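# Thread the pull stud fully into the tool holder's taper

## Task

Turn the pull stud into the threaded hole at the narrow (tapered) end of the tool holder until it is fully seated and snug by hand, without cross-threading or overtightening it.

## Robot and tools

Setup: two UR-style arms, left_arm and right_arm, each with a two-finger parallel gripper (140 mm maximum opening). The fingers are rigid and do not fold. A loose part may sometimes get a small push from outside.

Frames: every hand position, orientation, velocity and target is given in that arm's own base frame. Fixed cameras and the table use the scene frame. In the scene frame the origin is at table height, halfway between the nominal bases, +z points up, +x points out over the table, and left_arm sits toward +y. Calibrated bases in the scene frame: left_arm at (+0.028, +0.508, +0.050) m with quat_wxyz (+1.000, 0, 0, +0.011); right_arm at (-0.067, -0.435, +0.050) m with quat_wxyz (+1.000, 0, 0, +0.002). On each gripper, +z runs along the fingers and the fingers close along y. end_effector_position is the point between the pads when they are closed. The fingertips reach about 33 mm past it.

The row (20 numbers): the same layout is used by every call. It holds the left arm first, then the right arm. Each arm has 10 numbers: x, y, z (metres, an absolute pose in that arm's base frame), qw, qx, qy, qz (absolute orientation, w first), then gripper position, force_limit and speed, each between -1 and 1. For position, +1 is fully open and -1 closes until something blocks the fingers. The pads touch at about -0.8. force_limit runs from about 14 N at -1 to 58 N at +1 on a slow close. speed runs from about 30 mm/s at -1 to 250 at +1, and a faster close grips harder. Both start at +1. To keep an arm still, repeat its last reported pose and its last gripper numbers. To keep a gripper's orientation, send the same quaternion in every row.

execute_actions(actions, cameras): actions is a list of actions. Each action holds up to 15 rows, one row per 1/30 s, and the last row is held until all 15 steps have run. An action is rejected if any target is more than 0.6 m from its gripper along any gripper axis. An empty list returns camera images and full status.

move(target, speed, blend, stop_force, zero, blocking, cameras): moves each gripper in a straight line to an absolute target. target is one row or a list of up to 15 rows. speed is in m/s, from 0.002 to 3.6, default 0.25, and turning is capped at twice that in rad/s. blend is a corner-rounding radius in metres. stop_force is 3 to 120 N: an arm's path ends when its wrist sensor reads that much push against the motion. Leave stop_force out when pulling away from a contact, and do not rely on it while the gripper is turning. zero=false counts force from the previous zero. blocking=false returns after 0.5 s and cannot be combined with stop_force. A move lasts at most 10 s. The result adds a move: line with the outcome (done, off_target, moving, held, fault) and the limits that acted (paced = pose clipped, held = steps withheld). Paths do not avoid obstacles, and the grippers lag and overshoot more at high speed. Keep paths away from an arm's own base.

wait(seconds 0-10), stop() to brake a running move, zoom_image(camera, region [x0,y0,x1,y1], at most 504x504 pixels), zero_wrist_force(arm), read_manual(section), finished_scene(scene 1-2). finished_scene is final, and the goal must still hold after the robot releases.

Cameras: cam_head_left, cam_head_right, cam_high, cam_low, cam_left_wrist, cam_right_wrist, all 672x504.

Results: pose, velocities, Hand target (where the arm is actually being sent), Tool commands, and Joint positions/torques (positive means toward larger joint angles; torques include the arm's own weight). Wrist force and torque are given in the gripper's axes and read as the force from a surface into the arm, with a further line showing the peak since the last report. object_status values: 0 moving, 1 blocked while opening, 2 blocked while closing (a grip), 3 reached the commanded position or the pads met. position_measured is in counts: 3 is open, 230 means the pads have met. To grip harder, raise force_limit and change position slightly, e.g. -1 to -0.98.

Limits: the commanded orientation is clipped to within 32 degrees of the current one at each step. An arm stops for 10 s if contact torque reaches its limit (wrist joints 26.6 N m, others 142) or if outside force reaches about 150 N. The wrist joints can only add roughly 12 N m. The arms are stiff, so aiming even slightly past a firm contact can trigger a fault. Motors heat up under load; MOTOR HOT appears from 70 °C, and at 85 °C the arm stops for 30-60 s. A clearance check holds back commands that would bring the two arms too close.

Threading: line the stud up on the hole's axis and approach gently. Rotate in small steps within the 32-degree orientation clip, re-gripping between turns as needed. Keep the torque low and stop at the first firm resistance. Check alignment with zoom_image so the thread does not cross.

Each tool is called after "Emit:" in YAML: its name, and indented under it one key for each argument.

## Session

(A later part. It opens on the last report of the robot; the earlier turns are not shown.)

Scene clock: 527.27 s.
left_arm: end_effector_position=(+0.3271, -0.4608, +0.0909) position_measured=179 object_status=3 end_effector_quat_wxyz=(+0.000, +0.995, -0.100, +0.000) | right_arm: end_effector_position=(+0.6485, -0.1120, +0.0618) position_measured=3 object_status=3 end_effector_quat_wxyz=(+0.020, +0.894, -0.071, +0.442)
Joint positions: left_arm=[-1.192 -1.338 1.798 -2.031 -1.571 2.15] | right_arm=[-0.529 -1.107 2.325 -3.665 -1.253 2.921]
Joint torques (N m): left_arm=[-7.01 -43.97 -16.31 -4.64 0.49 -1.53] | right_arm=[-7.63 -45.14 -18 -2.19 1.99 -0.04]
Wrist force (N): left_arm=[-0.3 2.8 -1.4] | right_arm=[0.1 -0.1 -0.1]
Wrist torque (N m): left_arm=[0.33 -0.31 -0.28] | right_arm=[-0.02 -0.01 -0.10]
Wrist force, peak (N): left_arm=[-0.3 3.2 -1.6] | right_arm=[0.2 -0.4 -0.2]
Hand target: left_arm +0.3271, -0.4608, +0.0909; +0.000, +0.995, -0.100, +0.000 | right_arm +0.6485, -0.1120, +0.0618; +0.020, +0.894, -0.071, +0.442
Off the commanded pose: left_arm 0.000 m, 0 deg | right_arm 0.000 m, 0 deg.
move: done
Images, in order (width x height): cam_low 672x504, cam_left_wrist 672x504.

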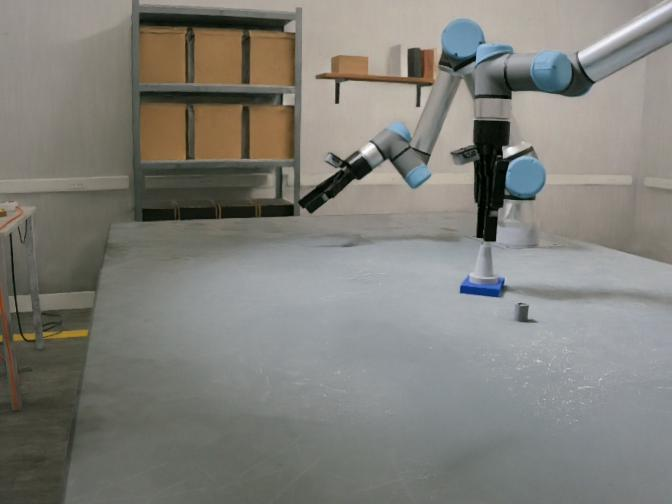

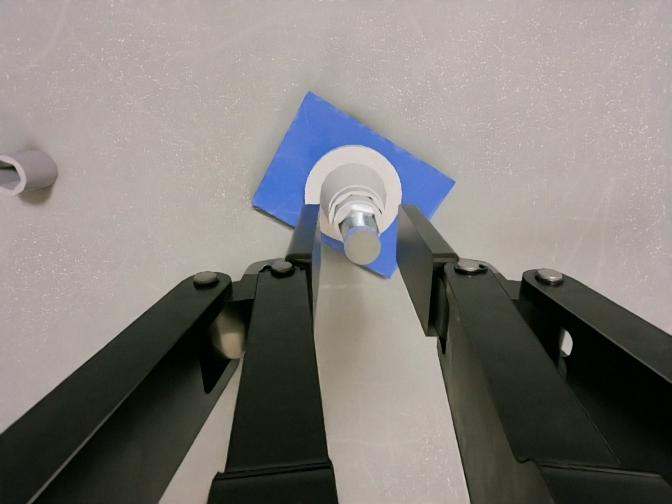

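Emit:
move:
  target:
    - [0.3271,-0.4608,0.0909,0,0.9950,-0.0998,0,0,0.5,-1,0.6485,-0.1120,0.0618,0.020,0.894,-0.071,0.442,1,1,1]
    - [0.3271,-0.4608,0.22,0,0.9950,-0.0998,0,0,0.5,-1,0.6485,-0.1120,0.0618,0.020,0.894,-0.071,0.442,1,1,1]
  speed: 0.2
  cameras: ["cam_low"]

Emit:
zoom_image:
  camera: "cam_low"
  region: [440, 210, 540, 310]

Scene clock: 535.27 s.
left_arm: end_effector_position=(+0.3271, -0.4608, +0.2200) position_measured=129 object_status=3 end_effector_quat_wxyz=(+0.000, +0.995, -0.100, +0.000) | right_arm: end_effector_position=(+0.6485, -0.1120, +0.0618) position_measured=3 object_status=3 end_effector_quat_wxyz=(+0.020, +0.894, -0.071, +0.442)
Joint positions: left_arm=[-1.192 -1.427 1.561 -1.704 -1.571 2.15] | right_arm=[-0.529 -1.107 2.325 -3.665 -1.253 2.921]
Joint torques (N m): left_arm=[0.1 -24.83 -30.11 -2.75 0.21 -0.35] | right_arm=[-6.69 -44.74 -17.91 -2.32 1.94 -0.06]
Wrist force (N): left_arm=[0.0 2.9 -1.8] | right_arm=[0.2 -0.2 0.0]
Wrist torque (N m): left_arm=[0.35 -0.39 -0.26] | right_arm=[-0.04 -0.03 -0.10]
Wrist force, peak (N): left_arm=[-0.1 2.7 -4.5] | right_arm=[-0.1 -0.5 -0.2]
Hand target: left_arm +0.3271, -0.4608, +0.2200; +0.000, +0.995, -0.100, +0.000 | right_arm +0.6485, -0.1120, +0.0618; +0.020, +0.894, -0.071, +0.442
Off the commanded pose: left_arm 0.000 m, 0 deg | right_arm 0.000 m, 0 deg.
move: done
Images, in order (width x height): cam_low 672x504.

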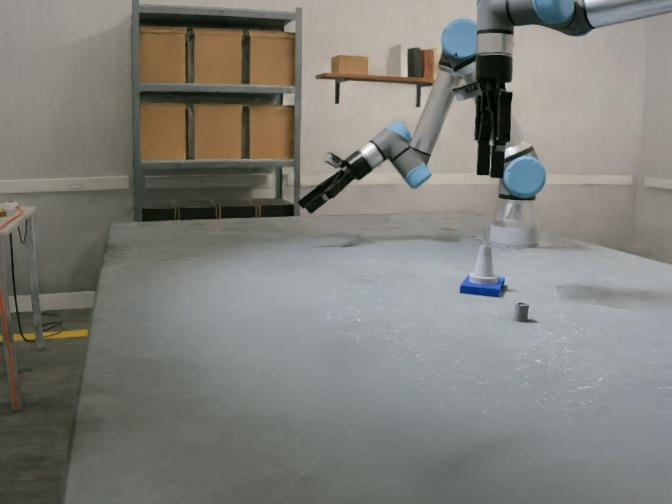

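Scaled by 5.040 from the camera's 672x504 image, which has a finer 960x720 frame.

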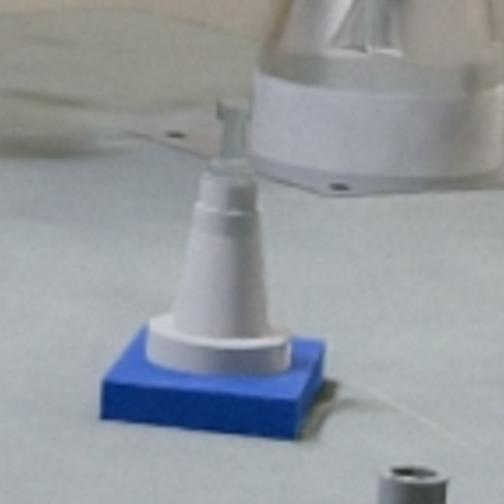

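Emit:
finished_scene:
  scene: 1

The scene is finished: the task was done.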